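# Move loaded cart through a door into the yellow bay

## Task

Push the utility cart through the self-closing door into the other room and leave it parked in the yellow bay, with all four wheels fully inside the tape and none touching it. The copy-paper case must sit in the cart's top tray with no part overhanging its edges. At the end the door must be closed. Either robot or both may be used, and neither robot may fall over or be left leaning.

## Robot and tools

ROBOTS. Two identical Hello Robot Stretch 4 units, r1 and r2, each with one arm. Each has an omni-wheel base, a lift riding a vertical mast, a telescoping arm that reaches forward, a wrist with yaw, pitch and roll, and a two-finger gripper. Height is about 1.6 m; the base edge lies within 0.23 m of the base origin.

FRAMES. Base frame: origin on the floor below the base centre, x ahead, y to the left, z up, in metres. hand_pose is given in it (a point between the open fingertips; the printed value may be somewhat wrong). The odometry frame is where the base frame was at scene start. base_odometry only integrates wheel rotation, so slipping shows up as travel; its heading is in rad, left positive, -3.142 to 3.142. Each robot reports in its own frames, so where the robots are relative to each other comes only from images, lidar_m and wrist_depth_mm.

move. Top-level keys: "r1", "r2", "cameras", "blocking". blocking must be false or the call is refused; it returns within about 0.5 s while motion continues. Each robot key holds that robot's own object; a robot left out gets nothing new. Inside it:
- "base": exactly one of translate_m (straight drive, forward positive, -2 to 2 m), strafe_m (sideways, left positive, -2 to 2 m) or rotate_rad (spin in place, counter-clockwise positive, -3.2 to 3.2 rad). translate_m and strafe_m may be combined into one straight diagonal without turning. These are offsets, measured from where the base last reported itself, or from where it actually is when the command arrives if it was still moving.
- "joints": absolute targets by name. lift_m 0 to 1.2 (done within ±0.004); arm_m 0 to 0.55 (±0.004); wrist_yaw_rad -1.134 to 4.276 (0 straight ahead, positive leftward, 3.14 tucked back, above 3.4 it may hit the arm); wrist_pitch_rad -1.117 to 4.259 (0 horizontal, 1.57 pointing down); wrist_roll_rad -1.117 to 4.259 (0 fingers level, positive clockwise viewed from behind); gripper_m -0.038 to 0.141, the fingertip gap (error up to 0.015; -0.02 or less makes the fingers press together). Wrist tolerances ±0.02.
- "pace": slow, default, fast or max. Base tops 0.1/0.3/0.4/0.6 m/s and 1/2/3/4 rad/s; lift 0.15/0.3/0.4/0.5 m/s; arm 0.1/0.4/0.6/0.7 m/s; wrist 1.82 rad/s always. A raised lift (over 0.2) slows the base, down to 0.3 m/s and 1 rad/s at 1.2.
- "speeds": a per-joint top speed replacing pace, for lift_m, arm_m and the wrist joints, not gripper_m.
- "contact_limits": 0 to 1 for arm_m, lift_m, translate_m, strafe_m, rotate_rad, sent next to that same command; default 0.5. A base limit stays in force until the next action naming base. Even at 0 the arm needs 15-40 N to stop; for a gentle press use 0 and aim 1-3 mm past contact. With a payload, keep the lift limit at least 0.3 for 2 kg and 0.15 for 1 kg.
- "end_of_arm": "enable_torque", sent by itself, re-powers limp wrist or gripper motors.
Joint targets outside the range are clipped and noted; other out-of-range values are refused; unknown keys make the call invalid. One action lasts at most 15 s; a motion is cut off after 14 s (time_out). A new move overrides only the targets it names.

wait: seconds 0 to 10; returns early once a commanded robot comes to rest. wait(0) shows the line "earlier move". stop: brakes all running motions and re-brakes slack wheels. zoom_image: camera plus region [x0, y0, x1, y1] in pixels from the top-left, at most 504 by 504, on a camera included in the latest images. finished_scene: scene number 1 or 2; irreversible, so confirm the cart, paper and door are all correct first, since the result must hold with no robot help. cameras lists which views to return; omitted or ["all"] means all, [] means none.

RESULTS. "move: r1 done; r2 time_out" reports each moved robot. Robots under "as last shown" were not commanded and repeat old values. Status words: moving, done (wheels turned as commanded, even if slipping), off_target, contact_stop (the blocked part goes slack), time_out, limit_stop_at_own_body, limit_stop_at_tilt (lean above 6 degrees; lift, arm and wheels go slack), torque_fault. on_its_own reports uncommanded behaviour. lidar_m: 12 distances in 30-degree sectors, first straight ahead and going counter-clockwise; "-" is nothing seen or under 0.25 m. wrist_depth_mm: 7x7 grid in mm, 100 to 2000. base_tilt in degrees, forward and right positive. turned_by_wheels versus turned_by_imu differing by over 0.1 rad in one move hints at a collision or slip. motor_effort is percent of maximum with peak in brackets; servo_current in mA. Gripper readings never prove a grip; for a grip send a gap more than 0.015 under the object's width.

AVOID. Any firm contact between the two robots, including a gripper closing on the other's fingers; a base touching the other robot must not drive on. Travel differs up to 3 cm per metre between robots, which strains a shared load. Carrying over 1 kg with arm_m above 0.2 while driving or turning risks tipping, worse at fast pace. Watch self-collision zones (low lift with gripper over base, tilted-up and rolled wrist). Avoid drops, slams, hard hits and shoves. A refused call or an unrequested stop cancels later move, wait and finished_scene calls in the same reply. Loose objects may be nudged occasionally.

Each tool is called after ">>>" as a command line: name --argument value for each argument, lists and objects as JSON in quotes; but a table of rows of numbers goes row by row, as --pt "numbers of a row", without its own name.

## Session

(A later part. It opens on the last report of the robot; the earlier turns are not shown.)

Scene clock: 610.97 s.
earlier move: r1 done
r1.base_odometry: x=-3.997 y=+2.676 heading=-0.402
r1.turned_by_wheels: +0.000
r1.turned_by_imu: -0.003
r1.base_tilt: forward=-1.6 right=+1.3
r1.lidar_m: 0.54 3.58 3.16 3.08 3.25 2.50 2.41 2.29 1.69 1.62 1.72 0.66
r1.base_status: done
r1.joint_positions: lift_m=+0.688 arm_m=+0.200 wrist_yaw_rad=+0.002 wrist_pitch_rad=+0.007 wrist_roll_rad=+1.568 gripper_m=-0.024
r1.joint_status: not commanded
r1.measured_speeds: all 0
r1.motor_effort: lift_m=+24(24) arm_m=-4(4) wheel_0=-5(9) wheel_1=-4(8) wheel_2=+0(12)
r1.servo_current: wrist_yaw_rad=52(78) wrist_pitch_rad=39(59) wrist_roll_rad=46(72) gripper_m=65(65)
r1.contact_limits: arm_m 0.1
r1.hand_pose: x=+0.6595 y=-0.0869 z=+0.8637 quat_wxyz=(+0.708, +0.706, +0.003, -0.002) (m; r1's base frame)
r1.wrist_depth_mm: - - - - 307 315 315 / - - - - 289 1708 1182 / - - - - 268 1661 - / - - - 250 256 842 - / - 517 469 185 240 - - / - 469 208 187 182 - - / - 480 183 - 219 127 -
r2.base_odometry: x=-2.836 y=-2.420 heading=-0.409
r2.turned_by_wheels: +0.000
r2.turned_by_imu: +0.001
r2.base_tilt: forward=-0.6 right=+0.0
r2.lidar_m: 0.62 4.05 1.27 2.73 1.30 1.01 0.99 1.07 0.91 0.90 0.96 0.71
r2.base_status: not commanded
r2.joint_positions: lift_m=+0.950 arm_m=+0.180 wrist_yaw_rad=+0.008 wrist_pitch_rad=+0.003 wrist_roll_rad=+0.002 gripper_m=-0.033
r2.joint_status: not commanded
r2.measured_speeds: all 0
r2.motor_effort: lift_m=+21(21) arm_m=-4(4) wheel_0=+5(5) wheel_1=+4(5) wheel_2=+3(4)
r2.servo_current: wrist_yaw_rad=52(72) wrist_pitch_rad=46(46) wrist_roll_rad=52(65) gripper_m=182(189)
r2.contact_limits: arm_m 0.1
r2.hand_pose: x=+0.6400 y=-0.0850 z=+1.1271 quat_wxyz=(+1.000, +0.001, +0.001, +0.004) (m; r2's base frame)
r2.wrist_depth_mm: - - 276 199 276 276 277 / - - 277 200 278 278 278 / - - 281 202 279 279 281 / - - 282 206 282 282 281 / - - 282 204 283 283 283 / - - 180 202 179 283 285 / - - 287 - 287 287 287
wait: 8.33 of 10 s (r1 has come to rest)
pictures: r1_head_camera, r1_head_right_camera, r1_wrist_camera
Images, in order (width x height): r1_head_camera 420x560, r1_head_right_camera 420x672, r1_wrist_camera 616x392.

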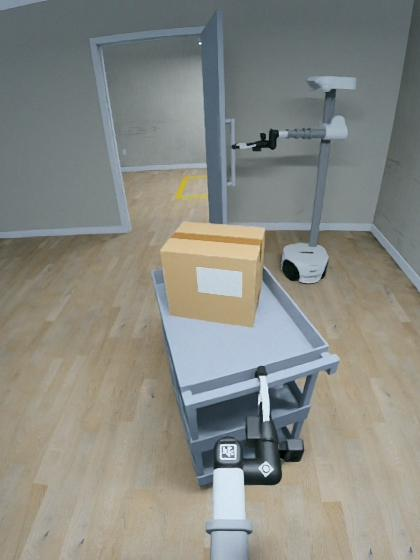

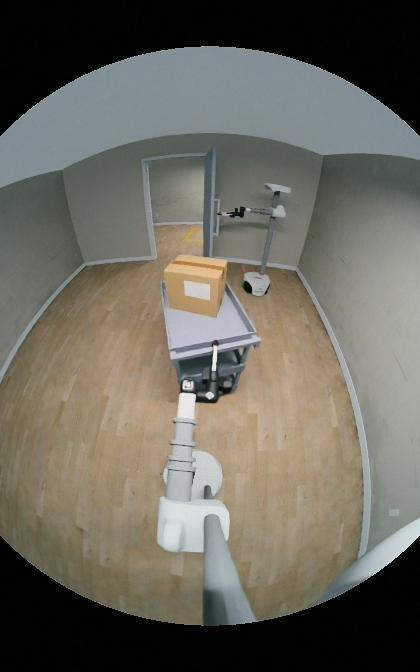

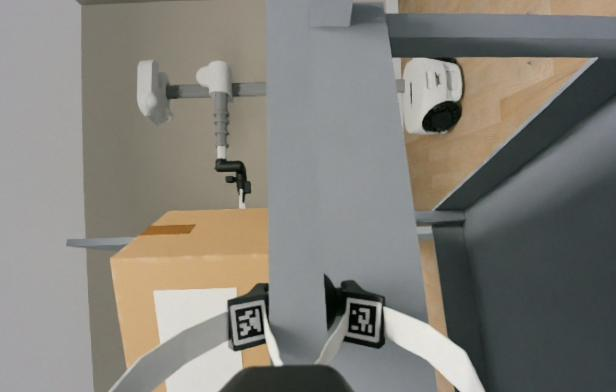

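>>> move --r1 '{"base":{"translate_m":0.5,"strafe_m":0.211},"pace":"slow"}' --blocking false --cameras '[]'

>>> wait --seconds 8 --cameras '["r1_head_camera","r1_head_right_camera","r1_wrist_camera"]'

Scene clock: 619.30 s.
move: r1 moving
r1.base_odometry: x=-3.984 y=+2.676 heading=-0.402
r1.turned_by_wheels: +0.000
r1.turned_by_imu: +0.000
r1.base_tilt: forward=-1.6 right=+1.3
r1.lidar_m: 0.53 3.55 3.17 3.05 3.20 2.52 2.43 2.30 1.71 1.63 1.70 0.66
r1.base_status: translate_m moving; strafe_m moving
r1.joint_positions: lift_m=+0.688 arm_m=+0.200 wrist_yaw_rad=+0.000 wrist_pitch_rad=+0.007 wrist_roll_rad=+1.568 gripper_m=-0.024
r1.joint_status: not commanded
r1.measured_speeds: translate_m=+0.049 strafe_m=+0.021 rotate_rad=-0.001 lift_m=+0.000 arm_m=+0.000 wrist_yaw_rad=+0.000 wrist_pitch_rad=+0.000 wrist_roll_rad=+0.000
r1.motor_effort: lift_m=+24(24) arm_m=-2(4) wheel_0=+3(5) wheel_1=+6(7) wheel_2=-7(9)
r1.servo_current: wrist_yaw_rad=52(72) wrist_pitch_rad=52(52) wrist_roll_rad=59(59) gripper_m=52(59)
r1.contact_limits: arm_m 0.1
r1.hand_pose: x=+0.6592 y=-0.0875 z=+0.8637 quat_wxyz=(+0.708, +0.706, +0.002, -0.003) (m; r1's base frame)
r1.wrist_depth_mm: - - - - 310 312 315 / - - - - 289 1708 1160 / - - - - 270 1863 - / - - - 250 254 854 - / - 517 473 183 238 - - / - 469 208 186 181 - - / - 480 184 125 217 126 -
r2: as last shown
r2.turned_by_imu: +0.000
r2.base_tilt: forward=-0.7 right=+0.1
r2.lidar_m: 0.61 4.07 1.28 2.74 1.29 1.01 0.99 1.10 0.92 0.88 0.95 0.70
r2.motor_effort: lift_m=+21(21) arm_m=-4(4) wheel_0=+4(5) wheel_1=+4(4) wheel_2=+3(4)
r2.servo_current: wrist_yaw_rad=52(65) wrist_pitch_rad=39(46) wrist_roll_rad=33(52) gripper_m=182(189)
r2.contact_limits: arm_m 0.1
r2.wrist_depth_mm: - - 277 198 276 276 276 / - - 277 201 279 278 278 / - - 281 202 281 279 279 / - - 282 206 281 282 281 / - - 283 205 283 283 282 / - - 180 203 179 286 285 / - - 286 - 287 287 287
pictures: none
No camera images: "cameras" was empty.

Scene clock: 625.43 s.
earlier move: r1 done
r1.base_odometry: x=-3.455 y=+2.675 heading=-0.402
r1.turned_by_wheels: +0.000
r1.turned_by_imu: -0.001
r1.base_tilt: forward=-1.6 right=+1.3
r1.lidar_m: 0.55 3.02 2.95 2.87 3.00 3.00 2.91 2.57 1.92 1.84 1.95 0.64
r1.base_status: done
r1.joint_positions: lift_m=+0.688 arm_m=+0.200 wrist_yaw_rad=-0.003 wrist_pitch_rad=+0.007 wrist_roll_rad=+1.568 gripper_m=-0.024
r1.joint_status: not commanded
r1.measured_speeds: all 0
r1.motor_effort: lift_m=+24(24) arm_m=+4(4) wheel_0=+2(8) wheel_1=+2(8) wheel_2=-4(10)
r1.servo_current: wrist_yaw_rad=59(78) wrist_pitch_rad=52(59) wrist_roll_rad=52(65) gripper_m=52(59)
r1.contact_limits: arm_m 0.1
r1.hand_pose: x=+0.6590 y=-0.0883 z=+0.8637 quat_wxyz=(+0.708, +0.706, +0.001, -0.004) (m; r1's base frame)
r1.wrist_depth_mm: - - 1618 - 287 304 1078 / - - - 260 267 1537 1205 / - - - 252 255 1808 - / - - 609 242 246 - - / - 466 466 178 236 - - / - 492 188 174 182 - - / - 521 183 130 220 126 -
r2.base_odometry: x=-2.836 y=-2.420 heading=-0.409
r2.turned_by_wheels: +0.000
r2.turned_by_imu: +0.001
r2.base_tilt: forward=-0.6 right=+0.1
r2.lidar_m: 0.60 0.97 1.08 2.73 1.30 1.02 0.98 1.08 0.91 0.87 1.00 0.70
r2.base_status: not commanded
r2.joint_positions: lift_m=+0.950 arm_m=+0.180 wrist_yaw_rad=+0.008 wrist_pitch_rad=+0.003 wrist_roll_rad=+0.002 gripper_m=-0.033
r2.joint_status: not commanded
r2.measured_speeds: all 0
r2.motor_effort: lift_m=+21(21) arm_m=-4(4) wheel_0=+5(5) wheel_1=+4(4) wheel_2=+3(4)
r2.servo_current: wrist_yaw_rad=59(72) wrist_pitch_rad=39(46) wrist_roll_rad=39(65) gripper_m=189(189)
r2.contact_limits: arm_m 0.1
r2.hand_pose: x=+0.6400 y=-0.0850 z=+1.1271 quat_wxyz=(+1.000, +0.001, +0.001, +0.004) (m; r2's base frame)
r2.wrist_depth_mm: - - 277 200 276 277 276 / - - 277 202 277 278 278 / - - 279 201 278 279 278 / - - 281 206 282 281 281 / - - 283 204 283 283 283 / - - 180 202 179 285 285 / - - 287 - 287 287 286
wait: 6.13 of 8 s (r1 has come to rest)
pictures: r1_head_camera, r1_head_right_camera, r1_wrist_camera
Images, in order (width x height): r1_head_camera 420x560, r1_head_right_camera 420x672, r1_wrist_camera 616x392.

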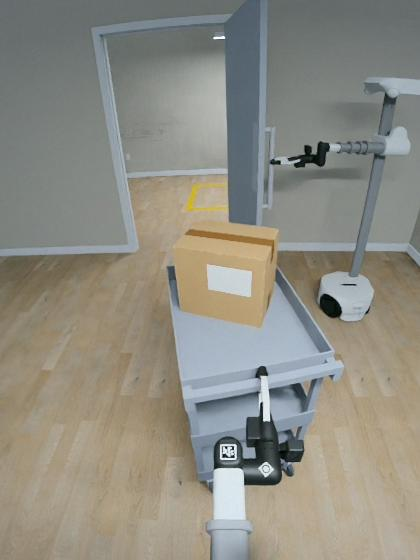

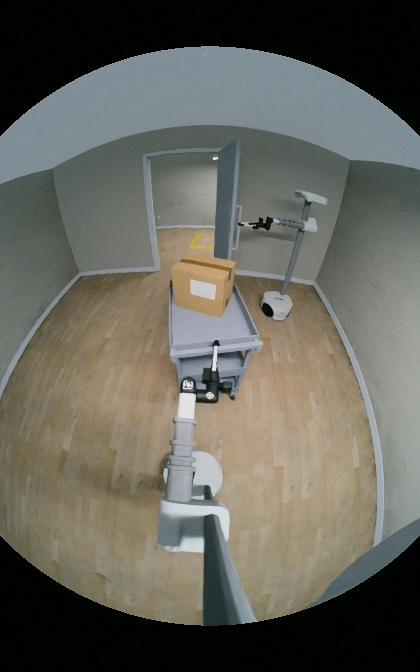

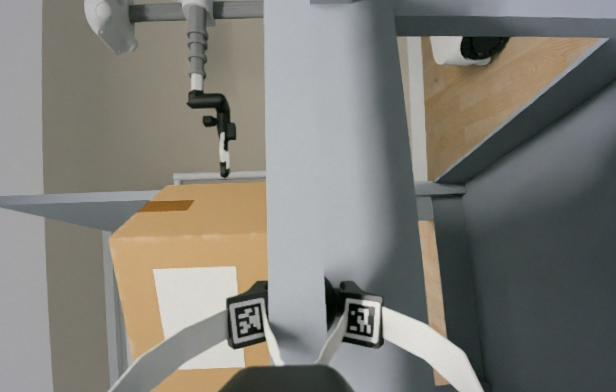

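>>> move --r1 '{"base":{"translate_m":0.17,"strafe_m":-0.05},"pace":"slow"}' --blocking false --cameras '[]'

>>> wait --seconds 4 --cameras '[]'

>>> move --r1 '{"base":{"translate_m":0.3,"strafe_m":0.115},"pace":"slow"}' --blocking false --cameras '[]'

>>> wait --seconds 6 --cameras '["r1_head_camera","r1_head_right_camera","r1_wrist_camera"]'

Scene clock: 638.57 s.
move: r1 moving
r1.base_odometry: x=-3.445 y=+2.666 heading=-0.402
r1.turned_by_wheels: +0.000
r1.turned_by_imu: +0.000
r1.base_tilt: forward=-1.6 right=+1.3
r1.lidar_m: 0.55 3.03 2.96 2.85 2.99 3.02 2.95 2.57 1.95 1.85 1.95 0.63
r1.base_status: translate_m moving; strafe_m moving
r1.joint_positions: lift_m=+0.688 arm_m=+0.200 wrist_yaw_rad=-0.003 wrist_pitch_rad=+0.007 wrist_roll_rad=+1.568 gripper_m=-0.024
r1.joint_status: not commanded
r1.measured_speeds: translate_m=+0.048 strafe_m=-0.015 rotate_rad=-0.002 lift_m=+0.000 arm_m=+0.000 wrist_yaw_rad=+0.000 wrist_pitch_rad=+0.000 wrist_roll_rad=+0.000
r1.motor_effort: lift_m=+24(24) arm_m=+4(4) wheel_0=+10(10) wheel_1=+3(6) wheel_2=-6(9)
r1.servo_current: wrist_yaw_rad=33(59) wrist_pitch_rad=46(59) wrist_roll_rad=46(46) gripper_m=52(65)
r1.contact_limits: arm_m 0.1
r1.hand_pose: x=+0.6590 y=-0.0882 z=+0.8637 quat_wxyz=(+0.708, +0.706, +0.001, -0.003) (m; r1's base frame)
r1.wrist_depth_mm: - - - - 285 300 1078 / - - - 260 265 1661 1182 / - - - 253 255 1808 - / - - 603 242 247 - - / - 466 466 178 237 - - / - 488 207 182 183 - - / - - 183 131 220 126 -
r2: as last shown
r2.turned_by_imu: +0.000
r2.base_tilt: forward=-0.6 right=+0.0
r2.lidar_m: 0.59 0.96 1.06 2.74 1.31 0.99 0.99 1.10 0.92 0.90 0.97 0.70
r2.motor_effort: lift_m=+21(21) arm_m=-4(4) wheel_0=+5(5) wheel_1=+4(4) wheel_2=+3(3)
r2.servo_current: wrist_yaw_rad=52(72) wrist_pitch_rad=46(46) wrist_roll_rad=39(59) gripper_m=189(189)
r2.contact_limits: arm_m 0.1
r2.wrist_depth_mm: - - 276 200 276 277 277 / - - 278 201 277 278 277 / - - 279 202 281 279 281 / - - 281 205 281 281 281 / - - 283 204 282 282 285 / - - 180 202 179 285 283 / - - 287 - 286 286 286
pictures: none
No camera images: "cameras" was empty.

Scene clock: 641.07 s.
earlier move: r1 done
r1.base_odometry: x=-3.318 y=+2.562 heading=-0.402
r1.turned_by_wheels: +0.000
r1.turned_by_imu: +0.000
r1.base_tilt: forward=-1.6 right=+1.3
r1.lidar_m: 0.53 0.76 2.99 2.89 3.04 3.18 3.10 2.51 1.89 1.80 1.88 0.66
r1.base_status: done
r1.joint_positions: lift_m=+0.688 arm_m=+0.200 wrist_yaw_rad=+0.000 wrist_pitch_rad=+0.007 wrist_roll_rad=+1.568 gripper_m=-0.024
r1.joint_status: not commanded
r1.measured_speeds: all 0
r1.motor_effort: lift_m=+24(24) arm_m=+3(4) wheel_0=+4(11) wheel_1=+3(7) wheel_2=-1(9)
r1.servo_current: wrist_yaw_rad=59(65) wrist_pitch_rad=46(59) wrist_roll_rad=52(65) gripper_m=52(65)
r1.contact_limits: arm_m 0.1
r1.hand_pose: x=+0.6593 y=-0.0873 z=+0.8637 quat_wxyz=(+0.708, +0.706, +0.003, -0.002) (m; r1's base frame)
r1.wrist_depth_mm: - - - - 314 317 322 / - - - - 329 1576 1182 / - - - - 272 1708 - / - - - 253 256 - - / - - 500 183 242 - - / - 462 211 182 183 - - / - 473 183 - 216 126 -
r2.base_odometry: x=-2.836 y=-2.420 heading=-0.409
r2.turned_by_wheels: +0.000
r2.turned_by_imu: +0.000
r2.base_tilt: forward=-0.7 right=+0.0
r2.lidar_m: 0.61 0.93 1.06 2.74 1.29 1.00 0.99 1.07 0.91 0.86 0.98 0.73
r2.base_status: not commanded
r2.joint_positions: lift_m=+0.950 arm_m=+0.180 wrist_yaw_rad=+0.008 wrist_pitch_rad=+0.003 wrist_roll_rad=+0.002 gripper_m=-0.033
r2.joint_status: not commanded
r2.measured_speeds: all 0
r2.motor_effort: lift_m=+21(21) arm_m=-4(4) wheel_0=+5(5) wheel_1=+4(5) wheel_2=+3(4)
r2.servo_current: wrist_yaw_rad=65(72) wrist_pitch_rad=39(52) wrist_roll_rad=39(59) gripper_m=182(189)
r2.contact_limits: arm_m 0.1
r2.hand_pose: x=+0.6400 y=-0.0850 z=+1.1271 quat_wxyz=(+1.000, +0.001, +0.001, +0.004) (m; r2's base frame)
r2.wrist_depth_mm: - - 277 199 276 277 277 / - - 278 201 277 278 277 / - - 279 202 281 279 281 / - - 281 206 281 281 283 / - - 283 205 283 283 283 / 732 - 180 203 180 283 285 / 707 - 287 - 286 286 287
wait: 2.50 of 4 s (r1 has come to rest)
pictures: none
No camera images: "cameras" was empty.

Scene clock: 641.57 s.
move: r1 moving
r1.base_odometry: x=-3.305 y=+2.562 heading=-0.402
r1.turned_by_wheels: +0.000
r1.turned_by_imu: +0.000
r1.base_tilt: forward=-1.6 right=+1.3
r1.lidar_m: 0.49 0.76 3.01 2.89 3.01 3.20 3.13 2.55 1.90 1.80 1.92 0.65
r1.base_status: translate_m moving; strafe_m moving
r1.joint_positions: lift_m=+0.688 arm_m=+0.200 wrist_yaw_rad=+0.000 wrist_pitch_rad=+0.007 wrist_roll_rad=+1.568 gripper_m=-0.024
r1.joint_status: not commanded
r1.measured_speeds: translate_m=+0.048 strafe_m=+0.019 rotate_rad=+0.000 lift_m=+0.000 arm_m=+0.000 wrist_yaw_rad=+0.000 wrist_pitch_rad=+0.000 wrist_roll_rad=+0.000
r1.motor_effort: lift_m=+24(24) arm_m=+4(4) wheel_0=+3(6) wheel_1=+6(8) wheel_2=-6(7)
r1.servo_current: wrist_yaw_rad=59(65) wrist_pitch_rad=46(59) wrist_roll_rad=52(72) gripper_m=59(59)
r1.contact_limits: arm_m 0.1
r1.hand_pose: x=+0.6593 y=-0.0873 z=+0.8637 quat_wxyz=(+0.708, +0.706, +0.003, -0.002) (m; r1's base frame)
r1.wrist_depth_mm: - - - - 317 320 327 / - - - - 327 1576 1160 / - - - - 279 1756 - / - - 1308 257 256 788 - / - - 521 184 240 - - / - 469 208 188 183 - - / - 466 183 130 216 126 -
r2: as last shown
r2.base_tilt: forward=-0.6 right=+0.0
r2.lidar_m: 0.61 0.90 1.08 2.73 1.30 1.02 0.98 1.08 0.91 0.90 0.98 0.73
r2.motor_effort: lift_m=+21(21) arm_m=-4(4) wheel_0=+4(5) wheel_1=+4(5) wheel_2=+3(4)
r2.servo_current: wrist_yaw_rad=52(65) wrist_pitch_rad=39(46) wrist_roll_rad=46(52) gripper_m=182(189)
r2.contact_limits: arm_m 0.1
r2.wrist_depth_mm: - - 276 199 276 276 276 / - - 277 200 278 278 277 / - - 282 202 279 279 279 / - - 281 205 282 281 281 / 768 - 283 204 283 282 283 / 750 - 180 202 179 285 285 / 707 - 287 - 286 287 287
pictures: none
No camera images: "cameras" was empty.

Scene clock: 645.50 s.
earlier move: r1 done
r1.base_odometry: x=-2.997 y=+2.551 heading=-0.402
r1.turned_by_wheels: +0.000
r1.turned_by_imu: -0.001
r1.base_tilt: forward=-1.6 right=+1.3
r1.lidar_m: 0.49 0.77 2.87 2.77 2.91 3.49 3.41 2.70 2.03 1.93 2.03 0.65
r1.base_status: done
r1.joint_positions: lift_m=+0.688 arm_m=+0.200 wrist_yaw_rad=-0.003 wrist_pitch_rad=+0.007 wrist_roll_rad=+1.568 gripper_m=-0.024
r1.joint_status: not commanded
r1.measured_speeds: all 0
r1.motor_effort: lift_m=+24(24) arm_m=+4(4) wheel_0=+2(6) wheel_1=+2(8) wheel_2=-4(11)
r1.servo_current: wrist_yaw_rad=39(78) wrist_pitch_rad=46(59) wrist_roll_rad=59(72) gripper_m=59(65)
r1.contact_limits: arm_m 0.1
r1.hand_pose: x=+0.6590 y=-0.0882 z=+0.8637 quat_wxyz=(+0.708, +0.706, +0.001, -0.003) (m; r1's base frame)
r1.wrist_depth_mm: - - - - - 1576 1138 / - - - - 332 351 355 / - - 1042 - 289 1708 - / - - 1060 254 259 699 - / 1921 - 668 241 245 - - / 1863 452 207 175 183 - - / 1921 449 183 130 211 126 -
r2.base_odometry: x=-2.836 y=-2.420 heading=-0.409
r2.turned_by_wheels: +0.000
r2.turned_by_imu: +0.001
r2.base_tilt: forward=-0.6 right=+0.1
r2.lidar_m: 0.61 0.92 1.37 2.74 1.30 1.00 1.00 1.10 0.92 0.88 0.96 0.75
r2.base_status: not commanded
r2.joint_positions: lift_m=+0.950 arm_m=+0.180 wrist_yaw_rad=+0.008 wrist_pitch_rad=+0.003 wrist_roll_rad=+0.002 gripper_m=-0.033
r2.joint_status: not commanded
r2.measured_speeds: all 0
r2.motor_effort: lift_m=+21(21) arm_m=-4(4) wheel_0=+5(5) wheel_1=+4(5) wheel_2=+3(4)
r2.servo_current: wrist_yaw_rad=59(72) wrist_pitch_rad=39(46) wrist_roll_rad=46(59) gripper_m=182(189)
r2.contact_limits: arm_m 0.1
r2.hand_pose: x=+0.6400 y=-0.0850 z=+1.1271 quat_wxyz=(+1.000, +0.001, +0.001, +0.004) (m; r2's base frame)
r2.wrist_depth_mm: - - 277 200 277 276 276 / - - 278 201 278 278 278 / - - 279 202 279 279 281 / - - 282 206 282 282 282 / 597 707 285 206 282 282 283 / 574 574 180 202 179 285 285 / 580 154 287 - 287 286 287
wait: 3.93 of 6 s (r1 has come to rest)
pictures: r1_head_camera, r1_head_right_camera, r1_wrist_camera
Images, in order (width x height): r1_head_camera 420x560, r1_head_right_camera 420x672, r1_wrist_camera 616x392.

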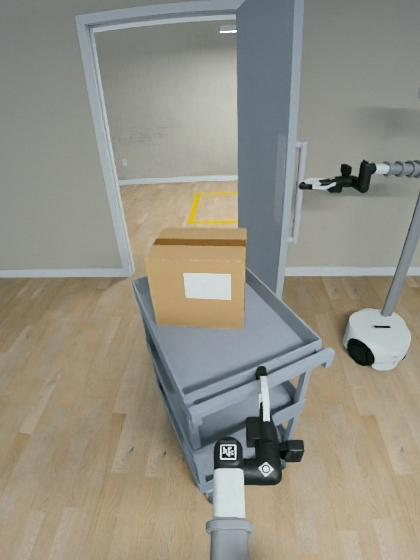

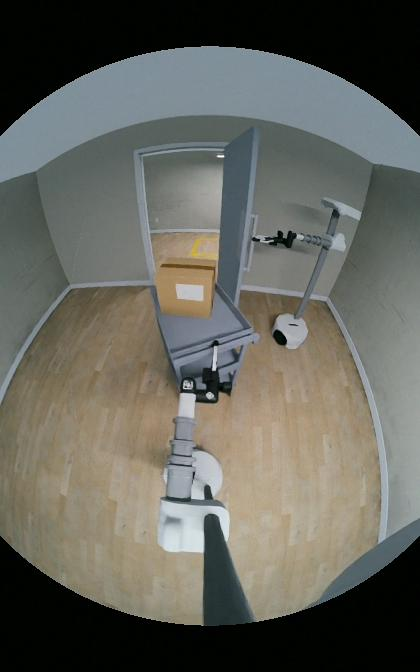

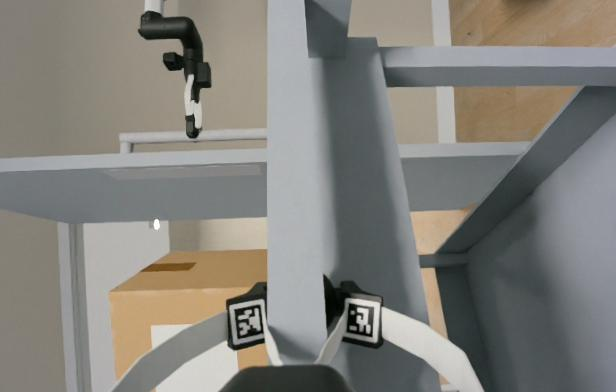

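>>> move --r1 '{"base":{"translate_m":0.12,"strafe_m":0.27},"pace":"slow"}' --blocking false --cameras '[]'

>>> wait --seconds 6 --cameras '["r1_head_camera","r1_head_right_camera","r1_wrist_camera"]'

Scene clock: 651.67 s.
move: r1 moving
r1.base_odometry: x=-2.988 y=+2.559 heading=-0.403
r1.turned_by_wheels: -0.001
r1.turned_by_imu: -0.001
r1.base_tilt: forward=-1.6 right=+1.3
r1.lidar_m: 0.52 0.78 2.83 2.76 2.93 3.49 3.45 2.73 2.05 1.93 2.04 0.67
r1.base_status: translate_m moving; strafe_m moving
r1.joint_positions: lift_m=+0.688 arm_m=+0.200 wrist_yaw_rad=-0.003 wrist_pitch_rad=+0.007 wrist_roll_rad=+1.568 gripper_m=-0.024
r1.joint_status: not commanded
r1.measured_speeds: translate_m=+0.020 strafe_m=+0.044 rotate_rad=+0.002 lift_m=+0.000 arm_m=+0.000 wrist_yaw_rad=+0.000 wrist_pitch_rad=+0.000 wrist_roll_rad=+0.000
r1.motor_effort: lift_m=+24(24) arm_m=+4(4) wheel_0=-7(10) wheel_1=+4(7) wheel_2=-8(8)
r1.servo_current: wrist_yaw_rad=39(59) wrist_pitch_rad=46(59) wrist_roll_rad=59(59) gripper_m=59(59)
r1.contact_limits: arm_m 0.1
r1.hand_pose: x=+0.6590 y=-0.0882 z=+0.8637 quat_wxyz=(+0.708, +0.706, +0.001, -0.003) (m; r1's base frame)
r1.wrist_depth_mm: - - - - - 1537 1098 / - - - - 330 349 355 / - - 1060 - 287 1661 - / - - - - 259 691 - / 1921 - 661 241 244 - - / 1808 452 187 172 182 - - / - 455 452 131 211 126 -
r2: as last shown
r2.turned_by_imu: +0.000
r2.base_tilt: forward=-0.7 right=+0.1
r2.lidar_m: 0.60 0.92 1.36 2.77 1.30 1.02 0.97 1.08 0.91 0.90 0.96 0.71
r2.motor_effort: lift_m=+21(21) arm_m=-4(4) wheel_0=+5(5) wheel_1=+4(4) wheel_2=+3(3)
r2.servo_current: wrist_yaw_rad=46(72) wrist_pitch_rad=46(46) wrist_roll_rad=39(59) gripper_m=182(189)
r2.contact_limits: arm_m 0.1
r2.wrist_depth_mm: - - 276 199 277 276 276 / - - 277 200 277 278 278 / - - 281 202 279 281 278 / - - 282 205 282 282 281 / 597 699 285 204 283 282 283 / 580 574 180 203 179 283 285 / 591 155 287 - 286 286 286
pictures: none
No camera images: "cameras" was empty.

Scene clock: 655.40 s.
earlier move: r1 done
r1.base_odometry: x=-2.781 y=+2.752 heading=-0.402
r1.turned_by_wheels: +0.001
r1.turned_by_imu: +0.001
r1.base_tilt: forward=-1.6 right=+1.3
r1.lidar_m: 0.55 2.36 2.59 2.49 2.64 3.62 3.57 3.09 2.31 2.23 1.67 0.63
r1.base_status: done
r1.joint_positions: lift_m=+0.688 arm_m=+0.200 wrist_yaw_rad=-0.003 wrist_pitch_rad=+0.007 wrist_roll_rad=+1.568 gripper_m=-0.024
r1.joint_status: not commanded
r1.measured_speeds: all 0
r1.motor_effort: lift_m=+24(24) arm_m=+4(4) wheel_0=-5(12) wheel_1=+2(7) wheel_2=-2(8)
r1.servo_current: wrist_yaw_rad=39(78) wrist_pitch_rad=52(59) wrist_roll_rad=46(65) gripper_m=52(65)
r1.contact_limits: arm_m 0.1
r1.hand_pose: x=+0.6590 y=-0.0882 z=+0.8637 quat_wxyz=(+0.708, +0.706, +0.001, -0.003) (m; r1's base frame)
r1.wrist_depth_mm: - 878 946 258 262 300 - / - - - 252 254 - - / - - - 244 247 - - / 1863 - 512 238 241 - - / 1863 469 469 176 236 - - / 1756 512 188 187 182 - - / 1863 521 184 125 224 126 -
r2.base_odometry: x=-2.836 y=-2.420 heading=-0.409
r2.turned_by_wheels: +0.000
r2.turned_by_imu: +0.001
r2.base_tilt: forward=-0.6 right=+0.1
r2.lidar_m: 0.62 1.03 1.69 2.73 1.28 1.02 0.97 1.10 0.90 0.88 0.98 0.70
r2.base_status: not commanded
r2.joint_positions: lift_m=+0.950 arm_m=+0.180 wrist_yaw_rad=+0.008 wrist_pitch_rad=+0.003 wrist_roll_rad=+0.002 gripper_m=-0.033
r2.joint_status: not commanded
r2.measured_speeds: all 0
r2.motor_effort: lift_m=+21(21) arm_m=-4(4) wheel_0=+5(5) wheel_1=+4(4) wheel_2=+3(4)
r2.servo_current: wrist_yaw_rad=52(72) wrist_pitch_rad=39(46) wrist_roll_rad=52(59) gripper_m=182(195)
r2.contact_limits: arm_m 0.1
r2.hand_pose: x=+0.6400 y=-0.0850 z=+1.1271 quat_wxyz=(+1.000, +0.001, +0.001, +0.004) (m; r2's base frame)
r2.wrist_depth_mm: - - 276 200 278 276 276 / - - 276 202 277 278 277 / - - 279 203 278 279 281 / - - 282 205 281 281 279 / - 759 282 205 282 283 283 / - 723 181 203 179 285 286 / 768 154 286 - 286 286 287
wait: 3.73 of 6 s (r1 has come to rest)
pictures: r1_head_camera, r1_head_right_camera, r1_wrist_camera
Images, in order (width x height): r1_head_camera 420x560, r1_head_right_camera 420x672, r1_wrist_camera 616x392.

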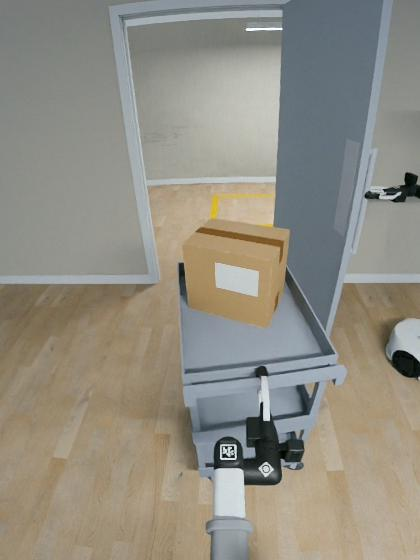

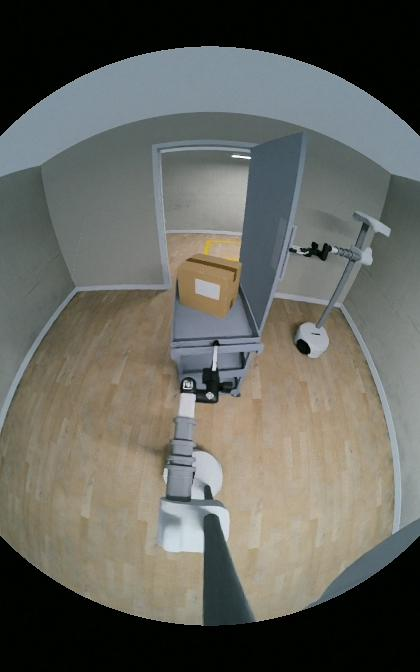

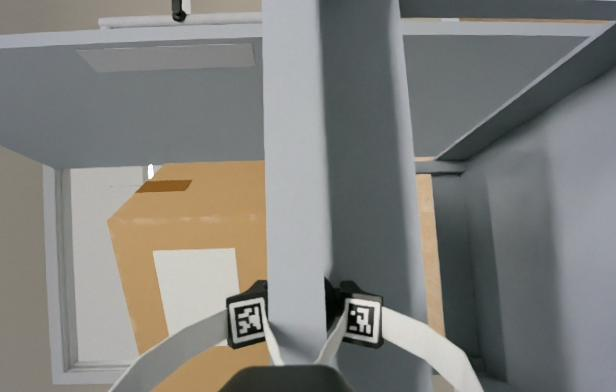

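>>> move --r1 '{"base":{"translate_m":0.4,"strafe_m":0.1},"pace":"slow"}' --blocking false --cameras '[]'

>>> wait --seconds 6 --cameras '["r1_head_camera","r1_head_right_camera","r1_wrist_camera"]'

Scene clock: 667.47 s.
move: r1 moving
r1.base_odometry: x=-2.768 y=+2.750 heading=-0.402
r1.turned_by_wheels: +0.000
r1.turned_by_imu: +0.000
r1.base_tilt: forward=-1.6 right=+1.2
r1.lidar_m: 0.56 2.38 2.59 2.50 2.62 3.64 3.57 3.09 2.30 2.21 1.64 0.64
r1.base_status: translate_m moving; strafe_m moving
r1.joint_positions: lift_m=+0.688 arm_m=+0.200 wrist_yaw_rad=-0.003 wrist_pitch_rad=+0.007 wrist_roll_rad=+1.568 gripper_m=-0.024
r1.joint_status: not commanded
r1.measured_speeds: translate_m=+0.049 strafe_m=+0.012 rotate_rad=+0.002 lift_m=+0.000 arm_m=+0.000 wrist_yaw_rad=+0.000 wrist_pitch_rad=+0.000 wrist_roll_rad=+0.000
r1.motor_effort: lift_m=+24(24) arm_m=+4(4) wheel_0=+6(8) wheel_1=+8(8) wheel_2=-8(9)
r1.servo_current: wrist_yaw_rad=52(59) wrist_pitch_rad=46(52) wrist_roll_rad=52(59) gripper_m=52(59)
r1.contact_limits: arm_m 0.1
r1.hand_pose: x=+0.6590 y=-0.0882 z=+0.8637 quat_wxyz=(+0.708, +0.706, +0.001, -0.003) (m; r1's base frame)
r1.wrist_depth_mm: - 904 917 256 262 296 - / - - - 251 254 - - / - - - 245 247 - - / 1756 - 521 240 241 - - / 1808 473 469 175 236 - - / 1808 512 206 172 183 - - / 1808 525 183 131 224 126 -
r2: as last shown
r2.turned_by_imu: +0.000
r2.lidar_m: 0.60 1.03 1.67 2.76 1.31 1.02 0.99 1.09 0.92 0.89 0.94 0.72
r2.motor_effort: lift_m=+21(21) arm_m=-4(4) wheel_0=+5(5) wheel_1=+4(4) wheel_2=+4(4)
r2.servo_current: wrist_yaw_rad=65(65) wrist_pitch_rad=46(46) wrist_roll_rad=52(59) gripper_m=176(189)
r2.contact_limits: arm_m 0.1
r2.wrist_depth_mm: - - 276 200 276 277 277 / - - 278 200 279 277 277 / - - 279 202 279 279 279 / - - 281 205 281 281 281 / - - 283 205 285 283 282 / - 732 180 203 179 286 286 / 627 154 286 - 286 287 286
pictures: none
No camera images: "cameras" was empty.

Scene clock: 672.33 s.
earlier move: r1 done
r1.base_odometry: x=-2.374 y=+2.688 heading=-0.402
r1.turned_by_wheels: +0.000
r1.turned_by_imu: +0.002
r1.base_tilt: forward=-1.6 right=+1.3
r1.lidar_m: 0.54 1.95 2.46 2.40 2.48 3.51 3.98 3.21 2.41 2.34 1.30 0.64
r1.base_status: done
r1.joint_positions: lift_m=+0.688 arm_m=+0.200 wrist_yaw_rad=-0.001 wrist_pitch_rad=+0.007 wrist_roll_rad=+1.568 gripper_m=-0.024
r1.joint_status: not commanded
r1.measured_speeds: all 0
r1.motor_effort: lift_m=+24(24) arm_m=+4(4) wheel_0=+5(9) wheel_1=+4(8) wheel_2=-2(9)
r1.servo_current: wrist_yaw_rad=46(72) wrist_pitch_rad=52(59) wrist_roll_rad=46(65) gripper_m=52(65)
r1.contact_limits: arm_m 0.1
r1.hand_pose: x=+0.6592 y=-0.0877 z=+0.8637 quat_wxyz=(+0.708, +0.706, +0.002, -0.003) (m; r1's base frame)
r1.wrist_depth_mm: - - - - 289 291 306 / - - - - 268 1499 1182 / - - - 255 256 1863 - / - - 621 243 248 - - / - 466 466 179 237 - - / - 492 209 187 183 - - / - 496 183 126 221 126 -
r2.base_odometry: x=-2.836 y=-2.420 heading=-0.409
r2.turned_by_wheels: +0.000
r2.turned_by_imu: +0.001
r2.base_tilt: forward=-0.7 right=+0.1
r2.lidar_m: 0.61 1.33 4.96 2.75 1.29 1.01 0.98 1.10 0.91 0.91 0.97 0.74
r2.base_status: not commanded
r2.joint_positions: lift_m=+0.950 arm_m=+0.180 wrist_yaw_rad=+0.008 wrist_pitch_rad=+0.003 wrist_roll_rad=+0.002 gripper_m=-0.033
r2.joint_status: not commanded
r2.measured_speeds: all 0
r2.motor_effort: lift_m=+21(21) arm_m=-4(4) wheel_0=+5(5) wheel_1=+4(5) wheel_2=+3(4)
r2.servo_current: wrist_yaw_rad=52(72) wrist_pitch_rad=39(52) wrist_roll_rad=46(65) gripper_m=182(189)
r2.contact_limits: arm_m 0.1
r2.hand_pose: x=+0.6400 y=-0.0850 z=+1.1271 quat_wxyz=(+1.000, +0.001, +0.001, +0.004) (m; r2's base frame)
r2.wrist_depth_mm: - - 276 199 277 276 276 / - - 277 201 278 277 277 / - - 279 202 281 279 279 / - - 282 205 282 282 283 / - - 283 205 283 283 282 / - 976 180 203 179 283 285 / - - 287 - 286 287 286
wait: 4.87 of 6 s (r1 has come to rest)
pictures: r1_head_camera, r1_head_right_camera, r1_wrist_camera
Images, in order (width x height): r1_head_camera 420x560, r1_head_right_camera 420x672, r1_wrist_camera 616x392.

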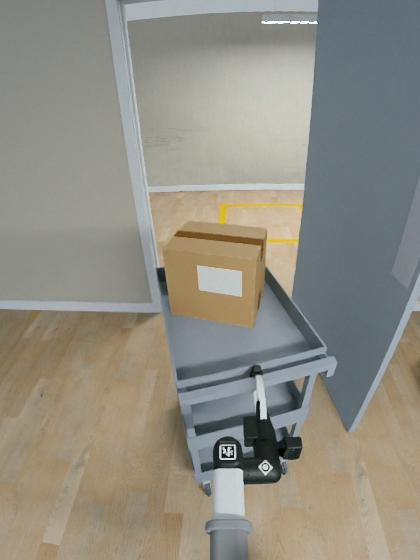

